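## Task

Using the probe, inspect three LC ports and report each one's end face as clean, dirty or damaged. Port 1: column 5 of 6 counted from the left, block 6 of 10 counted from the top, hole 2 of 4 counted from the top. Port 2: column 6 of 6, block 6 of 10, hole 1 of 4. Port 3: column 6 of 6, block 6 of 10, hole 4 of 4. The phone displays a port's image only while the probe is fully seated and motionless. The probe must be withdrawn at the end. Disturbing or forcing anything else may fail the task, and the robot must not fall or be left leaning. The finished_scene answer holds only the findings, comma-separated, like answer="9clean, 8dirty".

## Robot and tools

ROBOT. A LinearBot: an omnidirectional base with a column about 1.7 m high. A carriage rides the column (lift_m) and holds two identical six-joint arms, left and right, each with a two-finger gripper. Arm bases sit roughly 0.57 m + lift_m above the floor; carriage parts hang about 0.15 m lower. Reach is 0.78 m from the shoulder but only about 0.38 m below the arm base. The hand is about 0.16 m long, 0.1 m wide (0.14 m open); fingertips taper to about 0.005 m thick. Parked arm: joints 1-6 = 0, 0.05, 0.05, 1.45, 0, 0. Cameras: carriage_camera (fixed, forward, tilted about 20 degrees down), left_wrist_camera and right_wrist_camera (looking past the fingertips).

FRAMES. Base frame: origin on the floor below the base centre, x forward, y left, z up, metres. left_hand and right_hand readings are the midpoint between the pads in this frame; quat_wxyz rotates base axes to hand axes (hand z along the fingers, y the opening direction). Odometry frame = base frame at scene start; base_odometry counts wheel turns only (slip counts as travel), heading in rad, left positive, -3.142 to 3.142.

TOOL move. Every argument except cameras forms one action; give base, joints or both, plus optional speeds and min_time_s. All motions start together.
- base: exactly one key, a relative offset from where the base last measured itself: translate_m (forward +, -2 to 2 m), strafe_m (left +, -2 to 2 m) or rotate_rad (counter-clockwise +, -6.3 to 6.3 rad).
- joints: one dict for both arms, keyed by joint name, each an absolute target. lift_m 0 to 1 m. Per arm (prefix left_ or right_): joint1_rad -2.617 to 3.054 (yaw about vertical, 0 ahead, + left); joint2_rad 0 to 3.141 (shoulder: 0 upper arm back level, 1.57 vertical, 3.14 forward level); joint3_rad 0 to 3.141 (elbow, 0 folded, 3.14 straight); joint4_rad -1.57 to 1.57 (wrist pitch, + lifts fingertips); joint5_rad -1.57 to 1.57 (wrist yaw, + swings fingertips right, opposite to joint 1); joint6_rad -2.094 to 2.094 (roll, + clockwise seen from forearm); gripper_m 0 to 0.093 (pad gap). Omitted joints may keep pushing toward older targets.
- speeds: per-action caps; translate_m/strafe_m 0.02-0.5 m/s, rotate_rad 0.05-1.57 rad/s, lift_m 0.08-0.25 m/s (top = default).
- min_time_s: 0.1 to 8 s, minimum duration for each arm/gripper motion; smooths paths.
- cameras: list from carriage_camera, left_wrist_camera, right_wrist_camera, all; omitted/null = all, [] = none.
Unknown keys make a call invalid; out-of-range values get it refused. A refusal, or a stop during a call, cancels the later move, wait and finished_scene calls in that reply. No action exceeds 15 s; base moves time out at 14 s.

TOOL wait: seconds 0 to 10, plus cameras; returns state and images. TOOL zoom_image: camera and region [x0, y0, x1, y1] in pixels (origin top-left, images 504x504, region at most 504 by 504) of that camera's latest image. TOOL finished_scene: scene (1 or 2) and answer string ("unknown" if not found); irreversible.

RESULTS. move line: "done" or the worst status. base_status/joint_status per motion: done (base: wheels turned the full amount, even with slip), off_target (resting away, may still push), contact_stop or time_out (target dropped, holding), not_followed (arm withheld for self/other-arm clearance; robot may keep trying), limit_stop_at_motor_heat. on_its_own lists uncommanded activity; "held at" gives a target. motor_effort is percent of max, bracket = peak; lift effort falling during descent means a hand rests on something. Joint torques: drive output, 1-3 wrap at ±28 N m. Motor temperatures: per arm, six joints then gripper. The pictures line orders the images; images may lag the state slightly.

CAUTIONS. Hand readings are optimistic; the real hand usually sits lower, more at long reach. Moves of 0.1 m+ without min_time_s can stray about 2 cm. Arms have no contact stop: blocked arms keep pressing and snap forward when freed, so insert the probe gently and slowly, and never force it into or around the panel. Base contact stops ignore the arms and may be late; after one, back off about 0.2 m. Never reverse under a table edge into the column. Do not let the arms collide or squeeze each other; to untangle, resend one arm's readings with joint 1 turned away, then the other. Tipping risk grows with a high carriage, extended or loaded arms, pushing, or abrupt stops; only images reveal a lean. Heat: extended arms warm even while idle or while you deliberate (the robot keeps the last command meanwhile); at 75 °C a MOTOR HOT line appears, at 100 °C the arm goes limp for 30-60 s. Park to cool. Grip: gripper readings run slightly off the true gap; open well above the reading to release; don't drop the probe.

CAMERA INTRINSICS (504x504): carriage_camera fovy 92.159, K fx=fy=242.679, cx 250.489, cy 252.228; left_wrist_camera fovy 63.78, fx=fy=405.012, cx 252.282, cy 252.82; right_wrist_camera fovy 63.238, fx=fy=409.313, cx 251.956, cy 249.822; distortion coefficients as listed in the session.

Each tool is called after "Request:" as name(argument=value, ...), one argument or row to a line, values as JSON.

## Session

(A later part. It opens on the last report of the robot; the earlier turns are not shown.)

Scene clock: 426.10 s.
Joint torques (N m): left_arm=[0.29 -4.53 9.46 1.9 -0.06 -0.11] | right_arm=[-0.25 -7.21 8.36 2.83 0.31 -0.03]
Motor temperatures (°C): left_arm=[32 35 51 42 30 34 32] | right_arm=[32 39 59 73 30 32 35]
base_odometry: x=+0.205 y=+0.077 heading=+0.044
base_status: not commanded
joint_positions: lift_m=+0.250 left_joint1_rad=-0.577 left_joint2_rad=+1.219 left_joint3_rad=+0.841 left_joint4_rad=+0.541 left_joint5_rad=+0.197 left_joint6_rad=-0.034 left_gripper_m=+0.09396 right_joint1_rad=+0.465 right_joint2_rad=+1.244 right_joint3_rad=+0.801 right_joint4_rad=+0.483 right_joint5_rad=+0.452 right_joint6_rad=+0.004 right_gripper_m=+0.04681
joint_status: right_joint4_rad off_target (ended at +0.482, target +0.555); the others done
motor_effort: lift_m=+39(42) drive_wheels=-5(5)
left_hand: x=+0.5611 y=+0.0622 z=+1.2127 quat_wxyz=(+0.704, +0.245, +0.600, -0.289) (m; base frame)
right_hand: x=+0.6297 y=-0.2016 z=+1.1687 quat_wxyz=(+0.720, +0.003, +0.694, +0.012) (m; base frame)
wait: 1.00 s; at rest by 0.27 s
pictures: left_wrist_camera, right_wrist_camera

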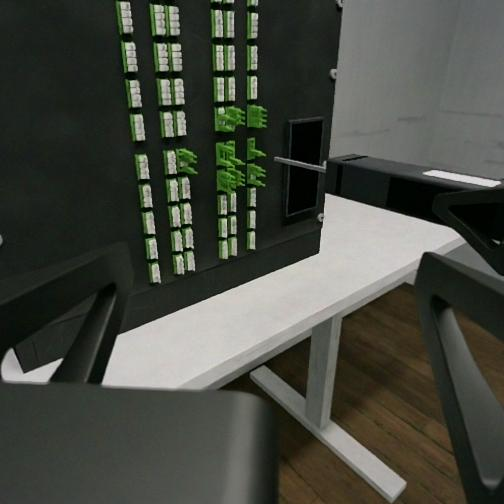

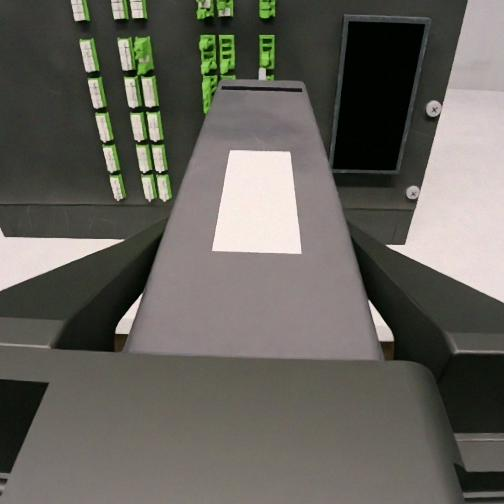

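Request:
move(
  joints={"lift_m": 0.2595},
  base={"translate_m": 0.036},
  speeds={"translate_m": 0.04},
  cameras=[],
)

Request:
wait(
  seconds=1,
  cameras=["right_wrist_camera", "left_wrist_camera"],
)

Request:
zoom_image(
  camera="right_wrist_camera",
  region=[240, 40, 290, 90],
)

Request:
zoom_image(
  camera="left_wrist_camera",
  region=[250, 140, 310, 200],
)

Scene clock: 430.33 s.
Joint torques (N m): left_arm=[0.27 -4.62 9.46 1.81 -0.06 -0.11] | right_arm=[-0.62 -7.27 8.35 2.67 0.32 -0.04]
Motor temperatures (°C): left_arm=[32 35 51 42 30 34 32] | right_arm=[32 39 59 74 30 32 35]
move: done
base_odometry: x=+0.241 y=+0.079 heading=+0.043
base_status: done
joint_positions: lift_m=+0.259 left_joint1_rad=-0.577 left_joint2_rad=+1.219 left_joint3_rad=+0.841 left_joint4_rad=+0.547 left_joint5_rad=+0.197 left_joint6_rad=-0.034 left_gripper_m=+0.09396 right_joint1_rad=+0.465 right_joint2_rad=+1.242 right_joint3_rad=+0.801 right_joint4_rad=+0.499 right_joint5_rad=+0.452 right_joint6_rad=+0.004 right_gripper_m=+0.04681
joint_status: all done
motor_effort: lift_m=+47(59) drive_wheels=+3(8)
left_hand: x=+0.5609 y=+0.0623 z=+1.2232 quat_wxyz=(+0.706, +0.245, +0.598, -0.289) (m; base frame)
right_hand: x=+0.6292 y=-0.2020 z=+1.1817 quat_wxyz=(+0.725, +0.006, +0.689, +0.015) (m; base frame)
pictures: none
No camera images: "cameras" was empty.

Scene clock: 431.33 s.
Joint torques (N m): left_arm=[0.28 -4.57 9.46 1.84 -0.07 -0.1] | right_arm=[-0.16 -6.97 8.39 2.66 0.32 -0.04]
Motor temperatures (°C): left_arm=[32 35 51 42 30 34 32] | right_arm=[32 39 59 74 30 32 35]
base_odometry: x=+0.241 y=+0.079 heading=+0.043
base_status: done
joint_positions: lift_m=+0.259 left_joint1_rad=-0.577 left_joint2_rad=+1.219 left_joint3_rad=+0.841 left_joint4_rad=+0.547 left_joint5_rad=+0.197 left_joint6_rad=-0.034 left_gripper_m=+0.09396 right_joint1_rad=+0.465 right_joint2_rad=+1.242 right_joint3_rad=+0.801 right_joint4_rad=+0.499 right_joint5_rad=+0.452 right_joint6_rad=+0.004 right_gripper_m=+0.04681
joint_status: all done
motor_effort: lift_m=+47(59) drive_wheels=+3(8)
left_hand: x=+0.5609 y=+0.0623 z=+1.2232 quat_wxyz=(+0.706, +0.245, +0.598, -0.289) (m; base frame)
right_hand: x=+0.6292 y=-0.2020 z=+1.1817 quat_wxyz=(+0.725, +0.006, +0.689, +0.015) (m; base frame)
wait: 1.00 s; at rest by 0.27 s
pictures: left_wrist_camera, right_wrist_camera

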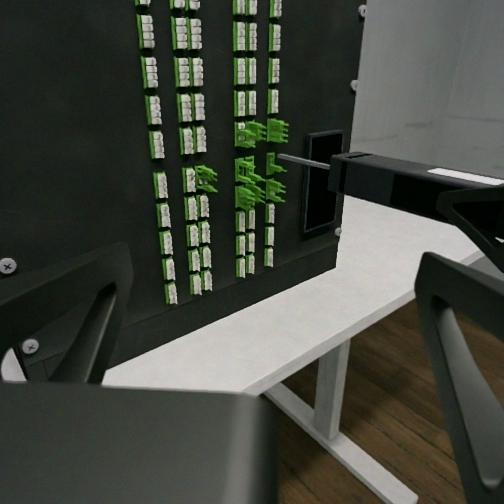

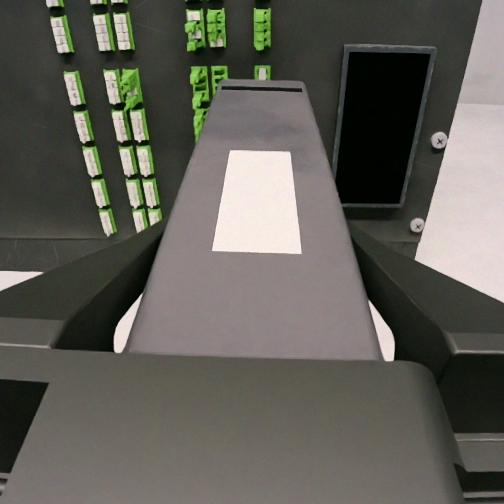

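Scaled by 10.080.

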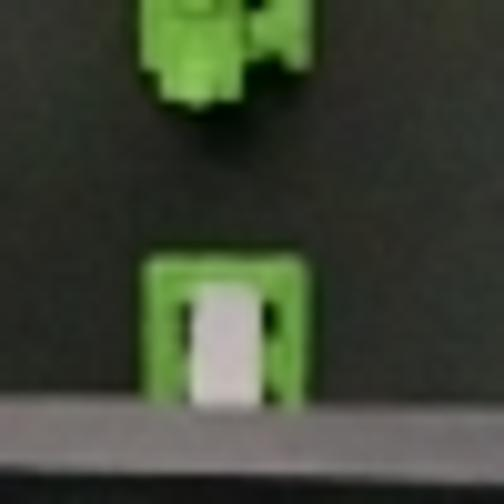

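Scaled by 8.400.

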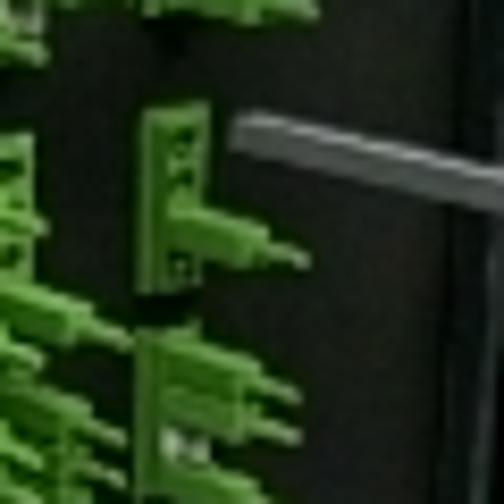

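Request:
zoom_image(
  camera="left_wrist_camera",
  region=[220, 60, 380, 220],
)

Request:
zoom_image(
  camera="left_wrist_camera",
  region=[270, 140, 350, 220],
)

Request:
move(
  base={"translate_m": -0.12},
  speeds={"translate_m": 0.1},
  cameras=[],
)

Request:
wait(
  seconds=1,
  cameras=["left_wrist_camera", "right_wrist_camera"],
)

Request:
zoom_image(
  camera="left_wrist_camera",
  region=[170, 60, 330, 220],
)

Request:
zoom_image(
  camera="left_wrist_camera",
  region=[270, 140, 350, 220],
)

Request:
zoom_image(
  camera="right_wrist_camera",
  region=[220, 0, 320, 100],
)

Scaled by 3.150.

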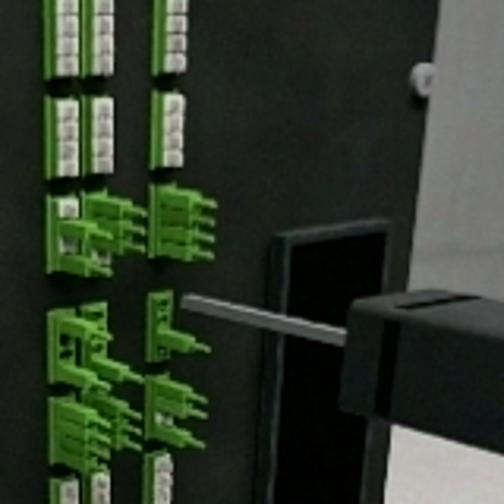

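Scaled by 6.300.

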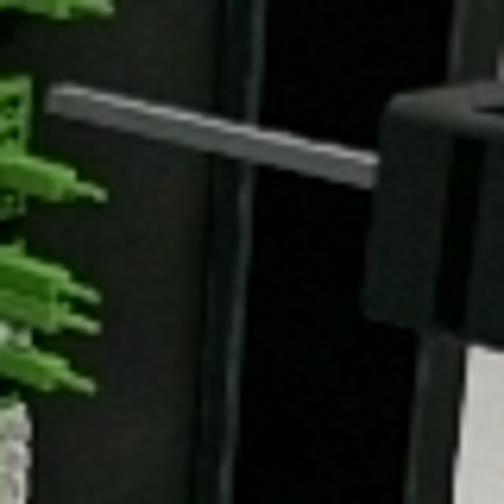

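Scene clock: 439.40 s.
Joint torques (N m): left_arm=[0.32 -4.66 9.55 1.82 -0.08 -0.12] | right_arm=[-0.18 -7.04 8.42 2.72 0.29 -0.04]
Motor temperatures (°C): left_arm=[32 35 51 42 30 34 32] | right_arm=[32 40 59 75 30 32 35]
move: done
MOTOR HOT: joint 4 (wrist pitch) of the right arm reports 75 °C; the controller stops that arm at 100 °C. To cool a motor, set the load down, stop pushing, or move to a pose that needs little force.
base_odometry: x=+0.122 y=+0.073 heading=+0.043
base_status: done
joint_positions: lift_m=+0.259 left_joint1_rad=-0.577 left_joint2_rad=+1.219 left_joint3_rad=+0.841 left_joint4_rad=+0.547 left_joint5_rad=+0.197 left_joint6_rad=-0.034 left_gripper_m=+0.09396 right_joint1_rad=+0.465 right_joint2_rad=+1.242 right_joint3_rad=+0.801 right_joint4_rad=+0.499 right_joint5_rad=+0.455 right_joint6_rad=+0.004 right_gripper_m=+0.04681
joint_status: not commanded
motor_effort: lift_m=+47(48) drive_wheels=+2(12)
left_hand: x=+0.5609 y=+0.0623 z=+1.2230 quat_wxyz=(+0.706, +0.245, +0.598, -0.289) (m; base frame)
right_hand: x=+0.6293 y=-0.2023 z=+1.1817 quat_wxyz=(+0.725, +0.007, +0.689, +0.014) (m; base frame)
pictures: none
No camera images: "cameras" was empty.

Scene clock: 440.40 s.
Joint torques (N m): left_arm=[0.31 -4.59 9.42 1.84 -0.06 -0.11] | right_arm=[-0.29 -6.97 8.4 2.68 0.27 -0.06]
Motor temperatures (°C): left_arm=[32 35 51 42 30 34 32] | right_arm=[32 40 59 75 30 32 35]
MOTOR HOT: still on. Joint 4 (wrist pitch) of the right arm reports 75 °C.
base_odometry: x=+0.122 y=+0.073 heading=+0.043
base_status: done
joint_positions: lift_m=+0.259 left_joint1_rad=-0.577 left_joint2_rad=+1.219 left_joint3_rad=+0.841 left_joint4_rad=+0.547 left_joint5_rad=+0.197 left_joint6_rad=-0.034 left_gripper_m=+0.09396 right_joint1_rad=+0.465 right_joint2_rad=+1.242 right_joint3_rad=+0.801 right_joint4_rad=+0.499 right_joint5_rad=+0.455 right_joint6_rad=+0.004 right_gripper_m=+0.04681
joint_status: not commanded
motor_effort: lift_m=+47(48) drive_wheels=+2(12)
left_hand: x=+0.5609 y=+0.0623 z=+1.2230 quat_wxyz=(+0.706, +0.245, +0.598, -0.289) (m; base frame)
right_hand: x=+0.6293 y=-0.2023 z=+1.1817 quat_wxyz=(+0.725, +0.007, +0.689, +0.014) (m; base frame)
wait: 1.00 s; at rest by 0.27 s
pictures: left_wrist_camera, right_wrist_camera

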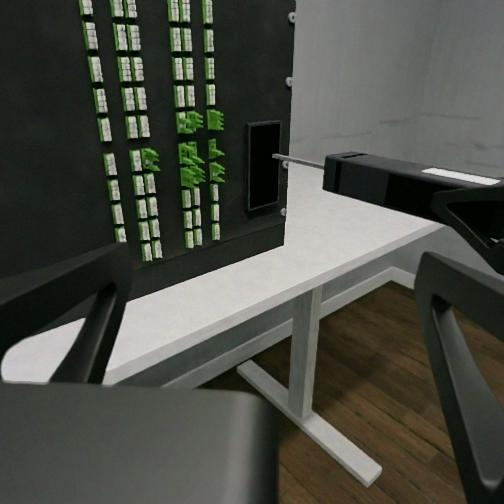

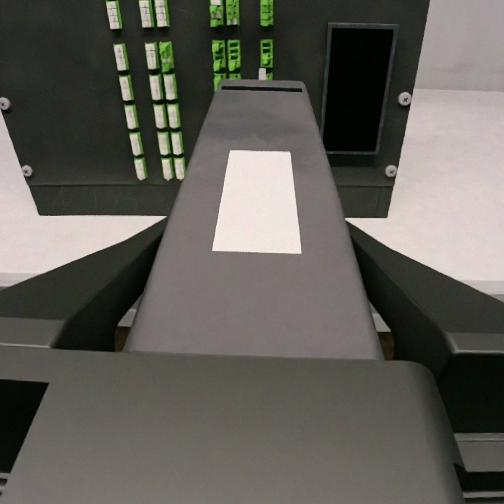

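Scaled by 3.150.

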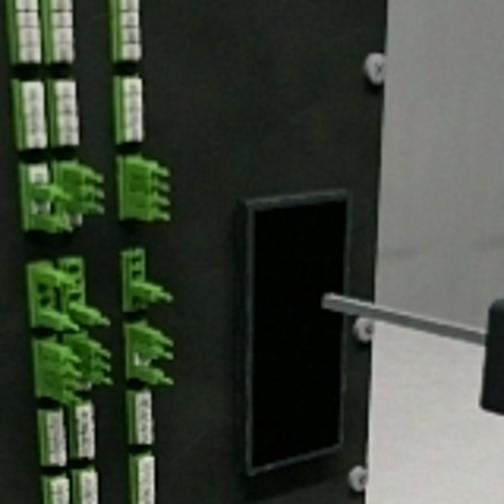

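Scaled by 6.300.

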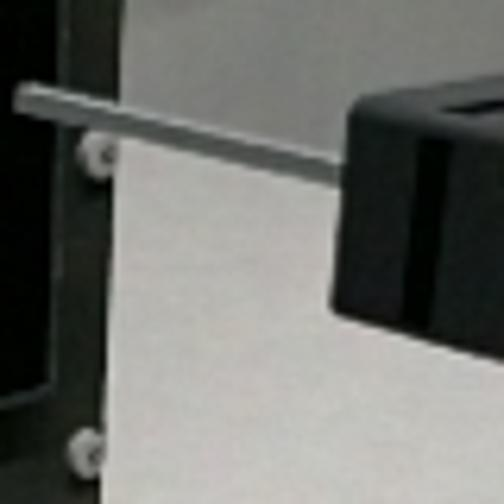

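Scaled by 5.040.

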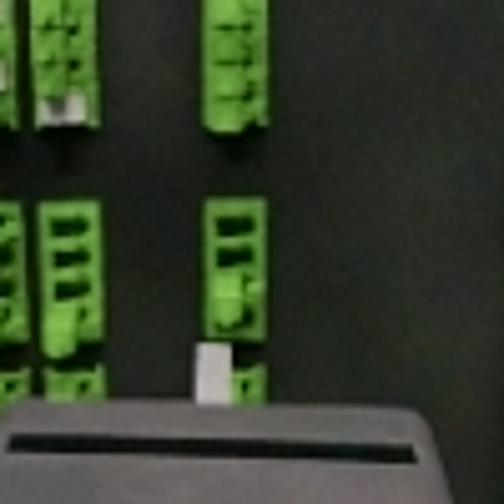

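Request:
move(
  joints={"right_joint5_rad": 0.486},
  base={"translate_m": 0.117},
  speeds={"translate_m": 0.08},
  cameras=[],
)

Request:
wait(
  seconds=0.8,
  cameras=["left_wrist_camera", "right_wrist_camera"],
)

Request:
zoom_image(
  camera="right_wrist_camera",
  region=[240, 40, 290, 90],
)

Request:
zoom_image(
  camera="left_wrist_camera",
  region=[250, 130, 310, 190],
)

Scene clock: 451.53 s.
Joint torques (N m): left_arm=[0.25 -4.64 9.4 1.83 -0.05 -0.11] | right_arm=[-0.24 -6.93 8.51 2.67 0.37 -0.03]
Motor temperatures (°C): left_arm=[32 35 51 42 30 34 32] | right_arm=[32 40 59 76 30 32 35]
move: done
MOTOR HOT: still on. Joint 4 (wrist pitch) of the right arm reports 76 °C.
base_odometry: x=+0.238 y=+0.078 heading=+0.042
base_status: done
joint_positions: lift_m=+0.259 left_joint1_rad=-0.577 left_joint2_rad=+1.219 left_joint3_rad=+0.841 left_joint4_rad=+0.547 left_joint5_rad=+0.197 left_joint6_rad=-0.034 left_gripper_m=+0.09396 right_joint1_rad=+0.465 right_joint2_rad=+1.242 right_joint3_rad=+0.801 right_joint4_rad=+0.499 right_joint5_rad=+0.475 right_joint6_rad=+0.004 right_gripper_m=+0.04681
joint_status: all done
motor_effort: lift_m=+47(47) drive_wheels=+2(11)
left_hand: x=+0.5608 y=+0.0623 z=+1.2230 quat_wxyz=(+0.706, +0.245, +0.598, -0.289) (m; base frame)
right_hand: x=+0.6293 y=-0.2058 z=+1.1817 quat_wxyz=(+0.725, +0.014, +0.689, +0.007) (m; base frame)
pictures: none
No camera images: "cameras" was empty.

Scene clock: 452.33 s.
Joint torques (N m): left_arm=[0.32 -4.53 9.36 1.85 -0.05 -0.1] | right_arm=[-0.24 -7.01 8.43 2.67 0.3 -0.06]
Motor temperatures (°C): left_arm=[32 35 51 42 30 34 32] | right_arm=[32 41 59 76 30 32 35]
MOTOR HOT: still on. Joint 4 (wrist pitch) of the right arm reports 76 °C.
base_odometry: x=+0.238 y=+0.078 heading=+0.042
base_status: done
joint_positions: lift_m=+0.259 left_joint1_rad=-0.577 left_joint2_rad=+1.219 left_joint3_rad=+0.841 left_joint4_rad=+0.547 left_joint5_rad=+0.197 left_joint6_rad=-0.034 left_gripper_m=+0.09396 right_joint1_rad=+0.465 right_joint2_rad=+1.242 right_joint3_rad=+0.801 right_joint4_rad=+0.499 right_joint5_rad=+0.475 right_joint6_rad=+0.004 right_gripper_m=+0.04681
joint_status: all done
motor_effort: lift_m=+47(47) drive_wheels=+3(11)
left_hand: x=+0.5608 y=+0.0623 z=+1.2230 quat_wxyz=(+0.706, +0.245, +0.598, -0.289) (m; base frame)
right_hand: x=+0.6293 y=-0.2058 z=+1.1817 quat_wxyz=(+0.725, +0.014, +0.689, +0.007) (m; base frame)
wait: 0.80 s; at rest by 0.27 s
pictures: left_wrist_camera, right_wrist_camera

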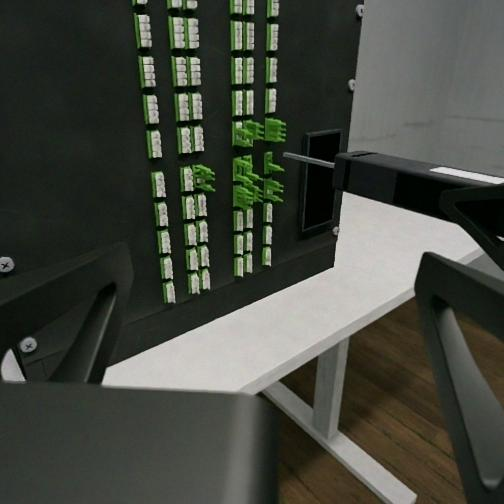

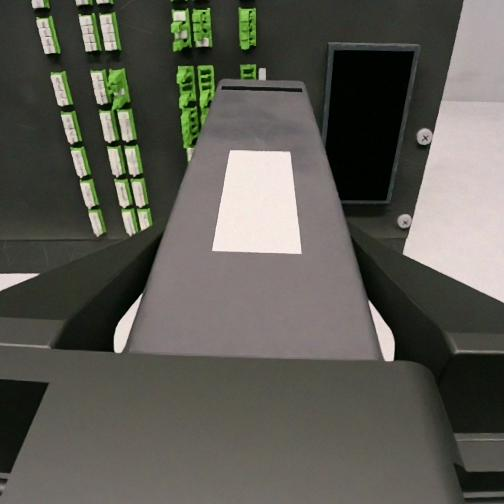

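Scaled by 10.080.

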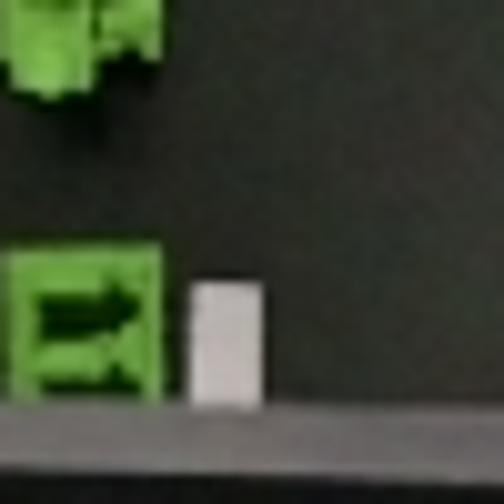

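Scaled by 8.400.

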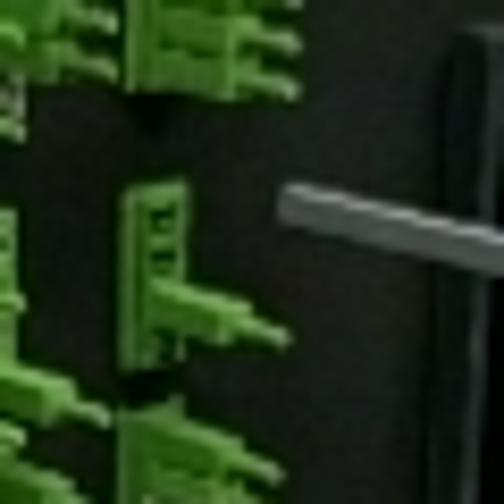

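Request:
move(
  joints={"lift_m": 0.2555},
  base={"strafe_m": 0.010},
  speeds={"strafe_m": 0.03, "lift_m": 0.08},
  cameras=[],
)

Request:
move(
  base={"translate_m": 0.005},
  speeds={"translate_m": 0.02},
  cameras=[],
)

Request:
wait(
  seconds=0.8,
  cameras=["left_wrist_camera", "right_wrist_camera"],
)

Request:
zoom_image(
  camera="right_wrist_camera",
  region=[240, 40, 290, 90],
)

Request:
zoom_image(
  camera="left_wrist_camera",
  region=[250, 130, 310, 190],
)

Scene clock: 460.10 s.
Joint torques (N m): left_arm=[0.23 -4.56 9.47 1.88 -0.05 -0.09] | right_arm=[-0.08 -6.84 8.44 2.71 0.26 -0.04]
Motor temperatures (°C): left_arm=[32 35 51 42 30 34 32] | right_arm=[32 41 59 76 30 32 35]
move: done
MOTOR HOT: still on. Joint 4 (wrist pitch) of the right arm reports 76 °C.
base_odometry: x=+0.238 y=+0.088 heading=+0.042
base_status: done
joint_positions: lift_m=+0.256 left_joint1_rad=-0.576 left_joint2_rad=+1.220 left_joint3_rad=+0.841 left_joint4_rad=+0.543 left_joint5_rad=+0.197 left_joint6_rad=-0.034 left_gripper_m=+0.09396 right_joint1_rad=+0.464 right_joint2_rad=+1.242 right_joint3_rad=+0.801 right_joint4_rad=+0.497 right_joint5_rad=+0.481 right_joint6_rad=+0.004 right_gripper_m=+0.04681
joint_status: all done
motor_effort: lift_m=+37(40) drive_wheels=+1(5)
left_hand: x=+0.5613 y=+0.0625 z=+1.2187 quat_wxyz=(+0.705, +0.245, +0.600, -0.289) (m; base frame)
right_hand: x=+0.6292 y=-0.2073 z=+1.1783 quat_wxyz=(+0.725, +0.016, +0.689, +0.005) (m; base frame)
pictures: none
No camera images: "cameras" was empty.

Scene clock: 460.73 s.
Joint torques (N m): left_arm=[0.23 -4.63 9.4 1.88 -0.04 -0.1] | right_arm=[-0.18 -7.05 8.39 2.71 0.25 -0.03]
Motor temperatures (°C): left_arm=[32 35 51 42 30 34 32] | right_arm=[32 41 59 76 30 32 35]
move: done
MOTOR HOT: still on. Joint 4 (wrist pitch) of the right arm reports 76 °C.
base_odometry: x=+0.243 y=+0.088 heading=+0.042
base_status: done
joint_positions: lift_m=+0.256 left_joint1_rad=-0.576 left_joint2_rad=+1.220 left_joint3_rad=+0.841 left_joint4_rad=+0.543 left_joint5_rad=+0.197 left_joint6_rad=-0.034 left_gripper_m=+0.09396 right_joint1_rad=+0.464 right_joint2_rad=+1.242 right_joint3_rad=+0.801 right_joint4_rad=+0.497 right_joint5_rad=+0.481 right_joint6_rad=+0.004 right_gripper_m=+0.04681
joint_status: not commanded
motor_effort: lift_m=+38(38) drive_wheels=-2(6)
left_hand: x=+0.5613 y=+0.0625 z=+1.2187 quat_wxyz=(+0.705, +0.245, +0.600, -0.289) (m; base frame)
right_hand: x=+0.6292 y=-0.2073 z=+1.1783 quat_wxyz=(+0.725, +0.016, +0.689, +0.005) (m; base frame)
pictures: none
No camera images: "cameras" was empty.

Scene clock: 461.53 s.
Joint torques (N m): left_arm=[0.23 -4.68 9.5 1.87 -0.06 -0.1] | right_arm=[-0.14 -6.83 8.38 2.67 0.24 -0.04]
Motor temperatures (°C): left_arm=[32 35 51 42 30 34 32] | right_arm=[32 41 59 76 30 32 35]
MOTOR HOT: still on. Joint 4 (wrist pitch) of the right arm reports 76 °C.
base_odometry: x=+0.243 y=+0.088 heading=+0.042
base_status: done
joint_positions: lift_m=+0.256 left_joint1_rad=-0.576 left_joint2_rad=+1.220 left_joint3_rad=+0.841 left_joint4_rad=+0.543 left_joint5_rad=+0.197 left_joint6_rad=-0.034 left_gripper_m=+0.09396 right_joint1_rad=+0.464 right_joint2_rad=+1.242 right_joint3_rad=+0.801 right_joint4_rad=+0.497 right_joint5_rad=+0.481 right_joint6_rad=+0.004 right_gripper_m=+0.04681
joint_status: not commanded
motor_effort: lift_m=+38(38) drive_wheels=-1(6)
left_hand: x=+0.5613 y=+0.0625 z=+1.2187 quat_wxyz=(+0.705, +0.245, +0.600, -0.289) (m; base frame)
right_hand: x=+0.6292 y=-0.2073 z=+1.1783 quat_wxyz=(+0.725, +0.016, +0.689, +0.005) (m; base frame)
wait: 0.80 s; at rest by 0.27 s
pictures: left_wrist_camera, right_wrist_camera

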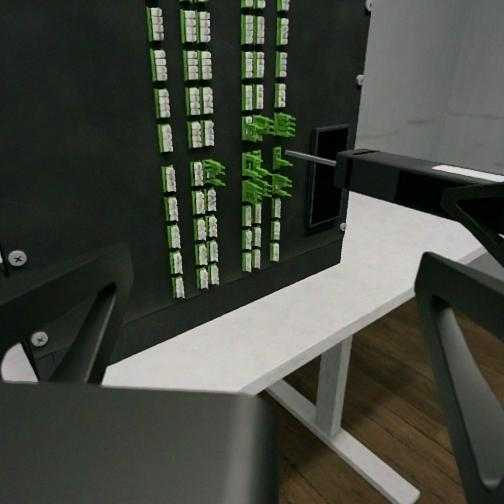

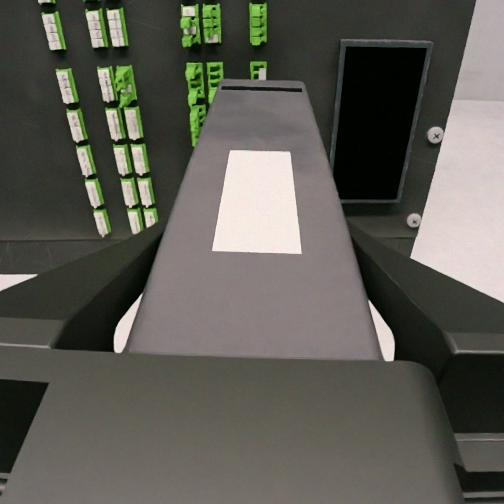

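Scaled by 10.080.

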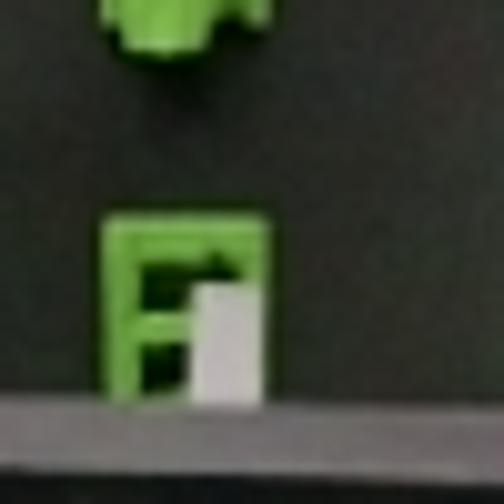

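Scaled by 8.400.

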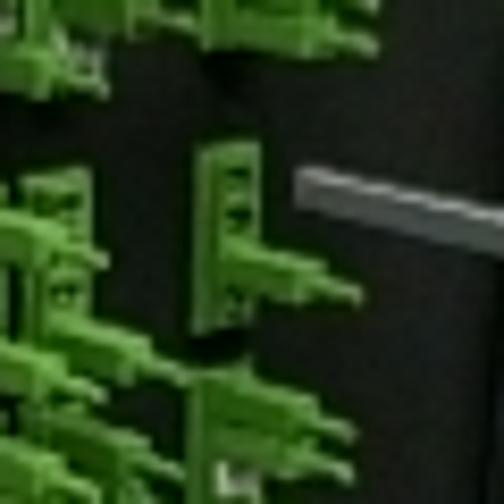

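Request:
move(
  joints={"right_joint5_rad": 0.48},
  base={"strafe_m": 0.003},
  speeds={"strafe_m": 0.02, "lift_m": 0.08},
  cameras=[],
)

Request:
move(
  base={"translate_m": 0.004},
  speeds={"translate_m": 0.02},
  cameras=[],
)

Request:
wait(
  seconds=0.6,
  cameras=["left_wrist_camera", "right_wrist_camera"],
)

Request:
zoom_image(
  camera="right_wrist_camera",
  region=[240, 40, 290, 90],
)

Request:
zoom_image(
  camera="left_wrist_camera",
  region=[260, 130, 310, 180],
)

"speeds": lift_m has a speed but no command beside it: command lift_m too, or leave its speed out
Scene clock: 464.33 s.
Joint torques (N m): left_arm=[0.27 -4.67 9.52 1.87 -0.05 -0.11] | right_arm=[-0.23 -6.93 8.42 2.69 0.24 -0.08]
Motor temperatures (°C): left_arm=[32 35 51 42 30 34 32] | right_arm=[32 41 59 76 30 32 35]
MOTOR HOT: still on. Joint 4 (wrist pitch) of the right arm reports 76 °C.
base_odometry: x=+0.243 y=+0.088 heading=+0.042
base_status: done
joint_positions: lift_m=+0.256 left_joint1_rad=-0.576 left_joint2_rad=+1.220 left_joint3_rad=+0.841 left_joint4_rad=+0.543 left_joint5_rad=+0.197 left_joint6_rad=-0.034 left_gripper_m=+0.09396 right_joint1_rad=+0.464 right_joint2_rad=+1.242 right_joint3_rad=+0.801 right_joint4_rad=+0.497 right_joint5_rad=+0.481 right_joint6_rad=+0.004 right_gripper_m=+0.04681
joint_status: not commanded
motor_effort: lift_m=+38(38) drive_wheels=-1(6)
left_hand: x=+0.5613 y=+0.0625 z=+1.2187 quat_wxyz=(+0.705, +0.245, +0.600, -0.289) (m; base frame)
right_hand: x=+0.6292 y=-0.2073 z=+1.1783 quat_wxyz=(+0.725, +0.016, +0.689, +0.005) (m; base frame)
pictures: none

not run: a call was refused earlier in this reply.

not run: a call was refused earlier in this reply.

Scaled by 10.080.

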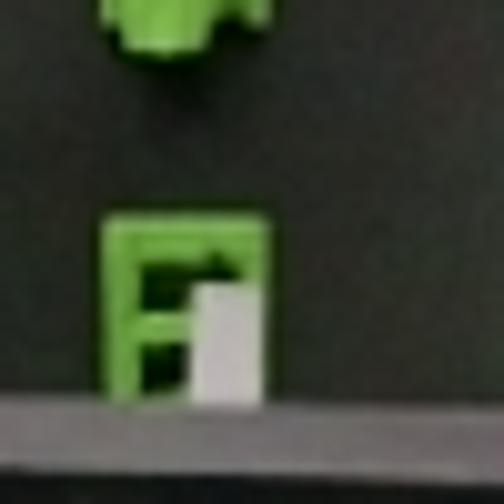

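Scaled by 10.080.

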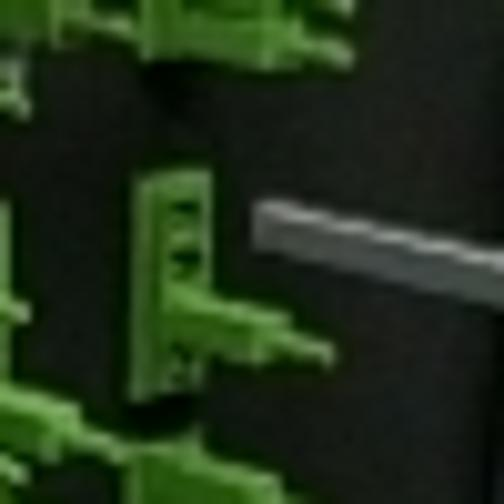

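Request:
move(
  joints={"right_joint5_rad": 0.48},
  base={"strafe_m": 0.003},
  speeds={"strafe_m": 0.02},
  cameras=[],
)

Request:
move(
  base={"translate_m": 0.004},
  speeds={"translate_m": 0.02},
  cameras=[],
)

Request:
wait(
  seconds=0.6,
  cameras=["left_wrist_camera", "right_wrist_camera"],
)

Request:
zoom_image(
  camera="right_wrist_camera",
  region=[240, 40, 290, 90],
)

Request:
zoom_image(
  camera="left_wrist_camera",
  region=[260, 130, 310, 180],
)

Scene clock: 467.40 s.
Joint torques (N m): left_arm=[0.25 -4.56 9.44 1.88 -0.05 -0.1] | right_arm=[-0.13 -6.97 8.36 2.68 0.15 -0.04]
Motor temperatures (°C): left_arm=[32 35 51 42 30 34 32] | right_arm=[32 41 59 76 30 32 35]
move: done
MOTOR HOT: still on. Joint 4 (wrist pitch) of the right arm reports 76 °C.
base_odometry: x=+0.243 y=+0.091 heading=+0.041
base_status: done
joint_positions: lift_m=+0.256 left_joint1_rad=-0.576 left_joint2_rad=+1.220 left_joint3_rad=+0.841 left_joint4_rad=+0.543 left_joint5_rad=+0.197 left_joint6_rad=-0.034 left_gripper_m=+0.09396 right_joint1_rad=+0.464 right_joint2_rad=+1.242 right_joint3_rad=+0.801 right_joint4_rad=+0.497 right_joint5_rad=+0.480 right_joint6_rad=+0.004 right_gripper_m=+0.04681
joint_status: all done
motor_effort: lift_m=+37(38) drive_wheels=+1(4)
left_hand: x=+0.5614 y=+0.0626 z=+1.2187 quat_wxyz=(+0.705, +0.245, +0.600, -0.289) (m; base frame)
right_hand: x=+0.6292 y=-0.2073 z=+1.1783 quat_wxyz=(+0.725, +0.016, +0.689, +0.005) (m; base frame)
pictures: none
No camera images: "cameras" was empty.

Scene clock: 467.97 s.
Joint torques (N m): left_arm=[0.08 -4.67 9.42 1.87 -0.02 -0.09] | right_arm=[-0.1 -6.75 8.4 2.61 0.18 -0.05]
Motor temperatures (°C): left_arm=[32 35 51 42 30 34 32] | right_arm=[32 41 59 76 30 32 35]
move: done
MOTOR HOT: still on. Joint 4 (wrist pitch) of the right arm reports 76 °C.
base_odometry: x=+0.247 y=+0.091 heading=+0.041
base_status: done
joint_positions: lift_m=+0.256 left_joint1_rad=-0.576 left_joint2_rad=+1.220 left_joint3_rad=+0.841 left_joint4_rad=+0.544 left_joint5_rad=+0.197 left_joint6_rad=-0.034 left_gripper_m=+0.09396 right_joint1_rad=+0.464 right_joint2_rad=+1.242 right_joint3_rad=+0.801 right_joint4_rad=+0.497 right_joint5_rad=+0.480 right_joint6_rad=+0.004 right_gripper_m=+0.04681
joint_status: not commanded
motor_effort: lift_m=+37(38) drive_wheels=-2(5)
left_hand: x=+0.5614 y=+0.0626 z=+1.2188 quat_wxyz=(+0.705, +0.245, +0.600, -0.289) (m; base frame)
right_hand: x=+0.6292 y=-0.2073 z=+1.1783 quat_wxyz=(+0.725, +0.016, +0.689, +0.005) (m; base frame)
pictures: none
No camera images: "cameras" was empty.

Scene clock: 468.57 s.
Joint torques (N m): left_arm=[0.31 -4.66 9.44 1.86 -0.08 -0.1] | right_arm=[-0.13 -6.86 8.43 2.67 0.18 -0.02]
Motor temperatures (°C): left_arm=[32 35 51 42 30 34 32] | right_arm=[32 41 59 76 30 32 35]
MOTOR HOT: still on. Joint 4 (wrist pitch) of the right arm reports 76 °C.
base_odometry: x=+0.247 y=+0.091 heading=+0.041
base_status: done
joint_positions: lift_m=+0.256 left_joint1_rad=-0.576 left_joint2_rad=+1.220 left_joint3_rad=+0.841 left_joint4_rad=+0.544 left_joint5_rad=+0.197 left_joint6_rad=-0.034 left_gripper_m=+0.09396 right_joint1_rad=+0.464 right_joint2_rad=+1.242 right_joint3_rad=+0.801 right_joint4_rad=+0.497 right_joint5_rad=+0.480 right_joint6_rad=+0.004 right_gripper_m=+0.04681
joint_status: not commanded
motor_effort: lift_m=+38(38) drive_wheels=-1(5)
left_hand: x=+0.5614 y=+0.0626 z=+1.2188 quat_wxyz=(+0.705, +0.245, +0.600, -0.289) (m; base frame)
right_hand: x=+0.6292 y=-0.2073 z=+1.1783 quat_wxyz=(+0.725, +0.016, +0.689, +0.005) (m; base frame)
wait: 0.60 s; at rest by 0.27 s
pictures: left_wrist_camera, right_wrist_camera

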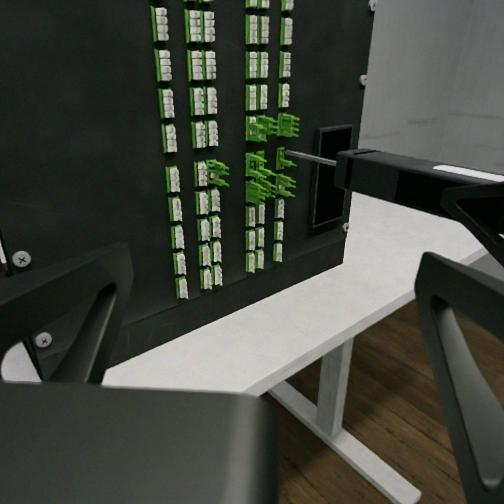

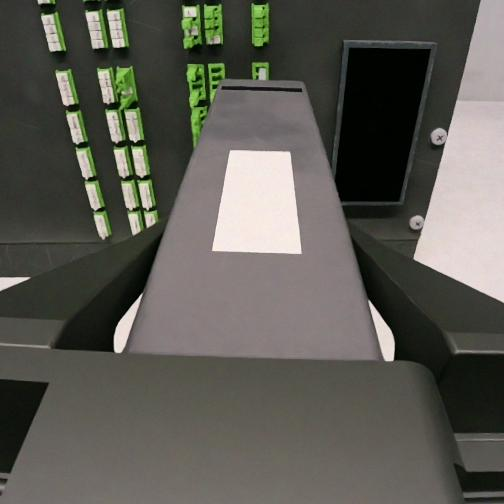

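Scaled by 10.080.

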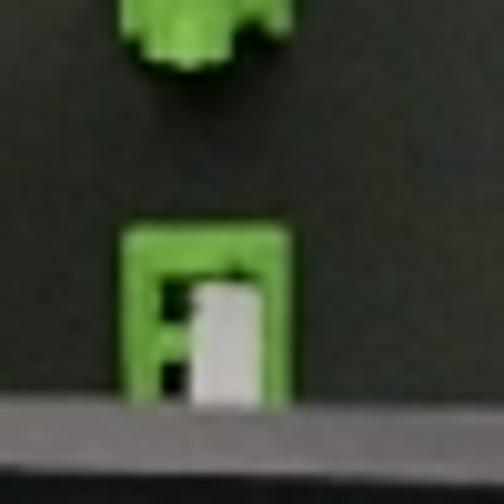

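Scaled by 10.080.

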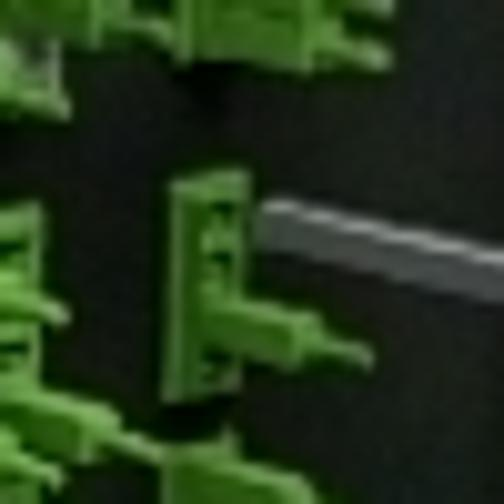

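Request:
move(
  base={"strafe_m": 0.002},
  speeds={"strafe_m": 0.02},
  cameras=[],
)

Request:
wait(
  seconds=0.6,
  cameras=["left_wrist_camera", "right_wrist_camera"],
)

Request:
zoom_image(
  camera="right_wrist_camera",
  region=[240, 40, 290, 90],
)

Scene clock: 471.03 s.
Joint torques (N m): left_arm=[0.27 -4.64 9.43 1.87 -0.02 -0.11] | right_arm=[-0.1 -6.78 8.35 2.66 0.19 -0.06]
Motor temperatures (°C): left_arm=[32 35 51 42 30 34 32] | right_arm=[32 41 59 76 30 32 35]
move: done
MOTOR HOT: still on. Joint 4 (wrist pitch) of the right arm reports 76 °C.
base_odometry: x=+0.247 y=+0.093 heading=+0.041
base_status: done
joint_positions: lift_m=+0.256 left_joint1_rad=-0.576 left_joint2_rad=+1.220 left_joint3_rad=+0.841 left_joint4_rad=+0.544 left_joint5_rad=+0.196 left_joint6_rad=-0.034 left_gripper_m=+0.09396 right_joint1_rad=+0.464 right_joint2_rad=+1.242 right_joint3_rad=+0.801 right_joint4_rad=+0.497 right_joint5_rad=+0.479 right_joint6_rad=+0.004 right_gripper_m=+0.04681
joint_status: not commanded
motor_effort: lift_m=+38(38) drive_wheels=+1(5)
left_hand: x=+0.5614 y=+0.0626 z=+1.2188 quat_wxyz=(+0.705, +0.244, +0.600, -0.289) (m; base frame)
right_hand: x=+0.6292 y=-0.2071 z=+1.1783 quat_wxyz=(+0.725, +0.016, +0.689, +0.005) (m; base frame)
pictures: none
No camera images: "cameras" was empty.

Scene clock: 471.63 s.
Joint torques (N m): left_arm=[0.24 -4.62 9.47 1.85 -0.07 -0.11] | right_arm=[-0.31 -6.86 8.38 2.68 0.19 -0.02]
Motor temperatures (°C): left_arm=[32 35 51 42 30 34 32] | right_arm=[32 41 59 76 30 32 35]
MOTOR HOT: still on. Joint 4 (wrist pitch) of the right arm reports 76 °C.
base_odometry: x=+0.247 y=+0.093 heading=+0.041
base_status: done
joint_positions: lift_m=+0.256 left_joint1_rad=-0.576 left_joint2_rad=+1.220 left_joint3_rad=+0.841 left_joint4_rad=+0.544 left_joint5_rad=+0.196 left_joint6_rad=-0.034 left_gripper_m=+0.09396 right_joint1_rad=+0.464 right_joint2_rad=+1.242 right_joint3_rad=+0.801 right_joint4_rad=+0.497 right_joint5_rad=+0.479 right_joint6_rad=+0.004 right_gripper_m=+0.04681
joint_status: not commanded
motor_effort: lift_m=+38(38) drive_wheels=+1(5)
left_hand: x=+0.5614 y=+0.0626 z=+1.2188 quat_wxyz=(+0.705, +0.244, +0.600, -0.289) (m; base frame)
right_hand: x=+0.6292 y=-0.2071 z=+1.1783 quat_wxyz=(+0.725, +0.016, +0.689, +0.005) (m; base frame)
wait: 0.60 s; at rest by 0.27 s
pictures: left_wrist_camera, right_wrist_camera

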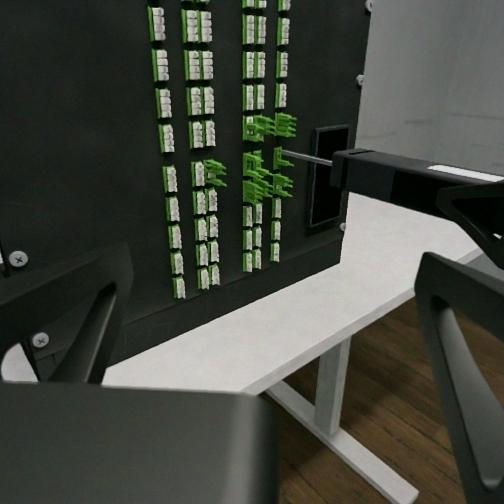

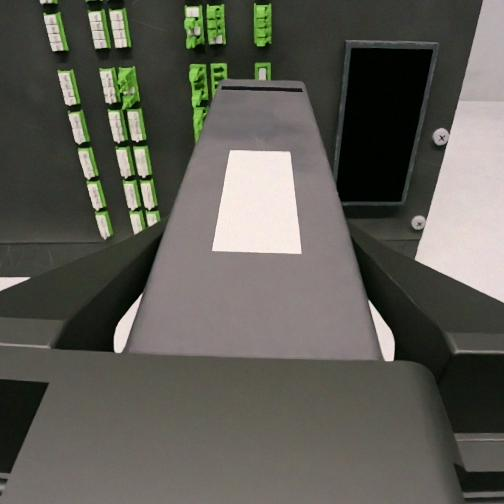

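Scaled by 10.080.

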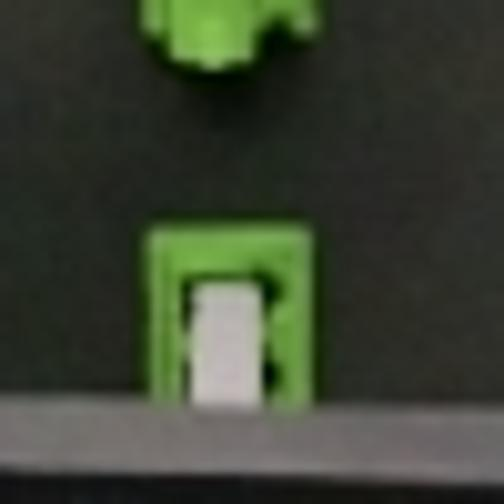

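Request:
move(
  base={"translate_m": 0.003},
  speeds={"translate_m": 0.02},
  cameras=[],
)

Request:
wait(
  seconds=0.6,
  cameras=["left_wrist_camera", "right_wrist_camera"],
)

Request:
zoom_image(
  camera="right_wrist_camera",
  region=[240, 40, 290, 90],
)

Scene clock: 473.83 s.
Joint torques (N m): left_arm=[0.17 -4.74 9.48 1.86 -0.06 -0.08] | right_arm=[-0.05 -6.87 8.47 2.63 0.2 -0.02]
Motor temperatures (°C): left_arm=[32 35 51 42 30 34 32] | right_arm=[32 42 59 76 30 32 35]
move: done
MOTOR HOT: still on. Joint 4 (wrist pitch) of the right arm reports 76 °C.
base_odometry: x=+0.250 y=+0.093 heading=+0.041
base_status: done
joint_positions: lift_m=+0.256 left_joint1_rad=-0.576 left_joint2_rad=+1.220 left_joint3_rad=+0.841 left_joint4_rad=+0.544 left_joint5_rad=+0.196 left_joint6_rad=-0.034 left_gripper_m=+0.09396 right_joint1_rad=+0.464 right_joint2_rad=+1.242 right_joint3_rad=+0.801 right_joint4_rad=+0.498 right_joint5_rad=+0.479 right_joint6_rad=+0.004 right_gripper_m=+0.04681
joint_status: not commanded
motor_effort: lift_m=+37(38) drive_wheels=+0(6)
left_hand: x=+0.5614 y=+0.0626 z=+1.2188 quat_wxyz=(+0.705, +0.244, +0.600, -0.289) (m; base frame)
right_hand: x=+0.6292 y=-0.2071 z=+1.1785 quat_wxyz=(+0.725, +0.016, +0.689, +0.005) (m; base frame)
pictures: none
No camera images: "cameras" was empty.

Scene clock: 474.43 s.
Joint torques (N m): left_arm=[0.2 -4.6 9.4 1.86 -0.07 -0.1] | right_arm=[-0.14 -7.06 8.44 2.65 0.18 -0.02]
Motor temperatures (°C): left_arm=[32 35 51 42 30 34 32] | right_arm=[32 42 59 76 30 32 35]
MOTOR HOT: still on. Joint 4 (wrist pitch) of the right arm reports 76 °C.
base_odometry: x=+0.250 y=+0.093 heading=+0.041
base_status: done
joint_positions: lift_m=+0.256 left_joint1_rad=-0.576 left_joint2_rad=+1.220 left_joint3_rad=+0.841 left_joint4_rad=+0.544 left_joint5_rad=+0.196 left_joint6_rad=-0.034 left_gripper_m=+0.09396 right_joint1_rad=+0.464 right_joint2_rad=+1.242 right_joint3_rad=+0.801 right_joint4_rad=+0.498 right_joint5_rad=+0.479 right_joint6_rad=+0.004 right_gripper_m=+0.04681
joint_status: not commanded
motor_effort: lift_m=+37(38) drive_wheels=+0(6)
left_hand: x=+0.5614 y=+0.0626 z=+1.2188 quat_wxyz=(+0.705, +0.244, +0.600, -0.289) (m; base frame)
right_hand: x=+0.6292 y=-0.2071 z=+1.1785 quat_wxyz=(+0.725, +0.016, +0.689, +0.005) (m; base frame)
wait: 0.60 s; at rest by 0.27 s
pictures: left_wrist_camera, right_wrist_camera

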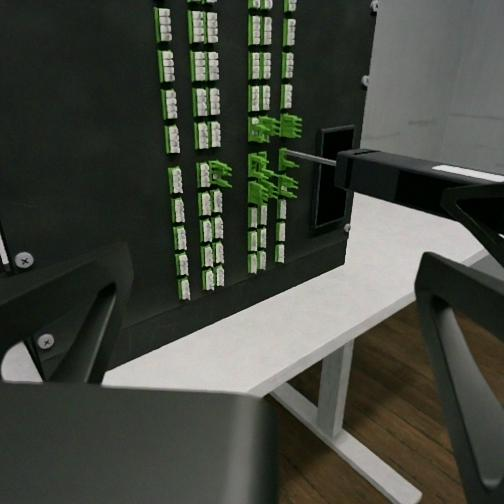

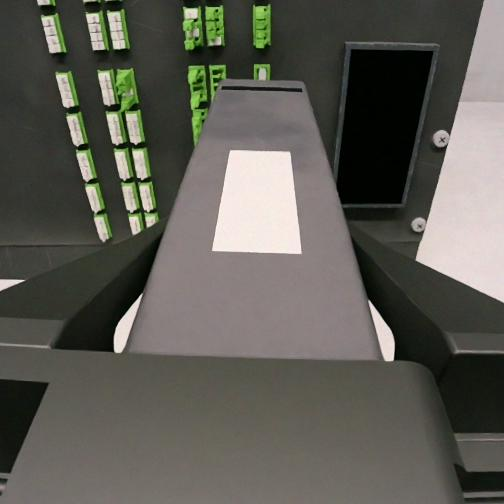

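Scaled by 10.080.

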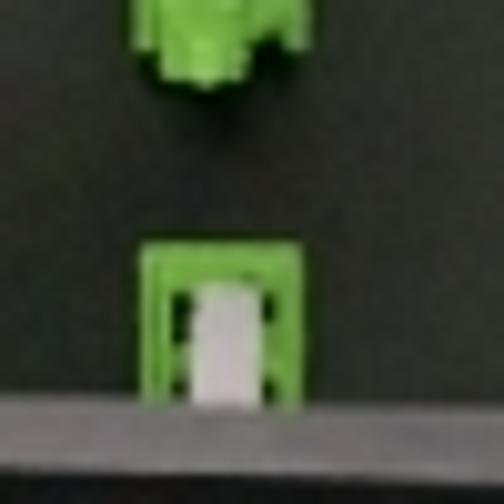

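Request:
move(
  joints={"right_joint5_rad": 0.459, "lift_m": 0.2549},
  speeds={"lift_m": 0.08},
  cameras=[],
)

Request:
wait(
  seconds=0.6,
  cameras=["right_wrist_camera"],
)

Request:
zoom_image(
  camera="right_wrist_camera",
  region=[240, 40, 290, 90],
)

Scene clock: 476.40 s.
Joint torques (N m): left_arm=[0.16 -4.64 9.48 1.88 -0.06 -0.11] | right_arm=[-0.23 -6.75 8.55 2.65 -0.03 -0.05]
Motor temperatures (°C): left_arm=[32 35 51 42 30 34 32] | right_arm=[32 42 60 76 30 32 35]
move: done
MOTOR HOT: still on. Joint 4 (wrist pitch) of the right arm reports 76 °C.
base_odometry: x=+0.250 y=+0.093 heading=+0.041
base_status: not commanded
joint_positions: lift_m=+0.255 left_joint1_rad=-0.576 left_joint2_rad=+1.220 left_joint3_rad=+0.841 left_joint4_rad=+0.544 left_joint5_rad=+0.196 left_joint6_rad=-0.034 left_gripper_m=+0.09396 right_joint1_rad=+0.464 right_joint2_rad=+1.242 right_joint3_rad=+0.801 right_joint4_rad=+0.499 right_joint5_rad=+0.475 right_joint6_rad=+0.004 right_gripper_m=+0.04681
joint_status: all done
motor_effort: lift_m=+36(37) drive_wheels=+0(0)
left_hand: x=+0.5614 y=+0.0626 z=+1.2184 quat_wxyz=(+0.705, +0.244, +0.600, -0.289) (m; base frame)
right_hand: x=+0.6292 y=-0.2063 z=+1.1781 quat_wxyz=(+0.725, +0.014, +0.688, +0.007) (m; base frame)
pictures: none
No camera images: "cameras" was empty.

Scene clock: 477.00 s.
Joint torques (N m): left_arm=[0.18 -4.59 9.44 1.86 -0.06 -0.1] | right_arm=[-0.17 -6.84 8.39 2.65 0 -0.04]
Motor temperatures (°C): left_arm=[32 35 51 42 30 34 32] | right_arm=[32 42 60 76 30 32 35]
MOTOR HOT: still on. Joint 4 (wrist pitch) of the right arm reports 76 °C.
base_odometry: x=+0.250 y=+0.093 heading=+0.041
base_status: not commanded
joint_positions: lift_m=+0.255 left_joint1_rad=-0.576 left_joint2_rad=+1.220 left_joint3_rad=+0.841 left_joint4_rad=+0.544 left_joint5_rad=+0.196 left_joint6_rad=-0.034 left_gripper_m=+0.09396 right_joint1_rad=+0.464 right_joint2_rad=+1.242 right_joint3_rad=+0.801 right_joint4_rad=+0.499 right_joint5_rad=+0.474 right_joint6_rad=+0.004 right_gripper_m=+0.04681
joint_status: all done
motor_effort: lift_m=+36(37) drive_wheels=+0(0)
left_hand: x=+0.5614 y=+0.0626 z=+1.2184 quat_wxyz=(+0.705, +0.244, +0.600, -0.289) (m; base frame)
right_hand: x=+0.6292 y=-0.2062 z=+1.1781 quat_wxyz=(+0.725, +0.014, +0.688, +0.007) (m; base frame)
wait: 0.60 s; at rest by 0.27 s
pictures: right_wrist_camera

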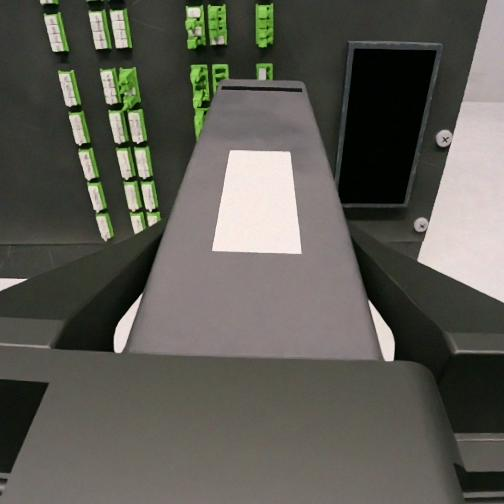

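Scaled by 10.080.

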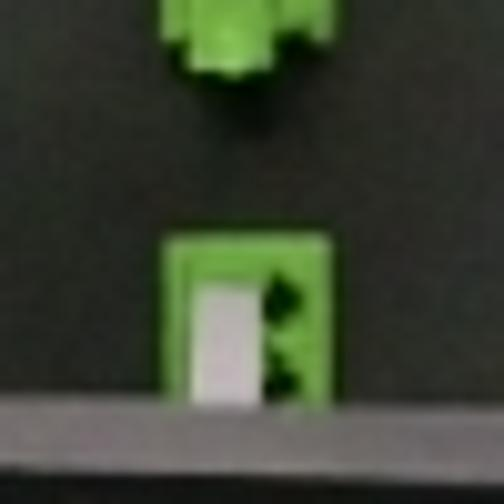

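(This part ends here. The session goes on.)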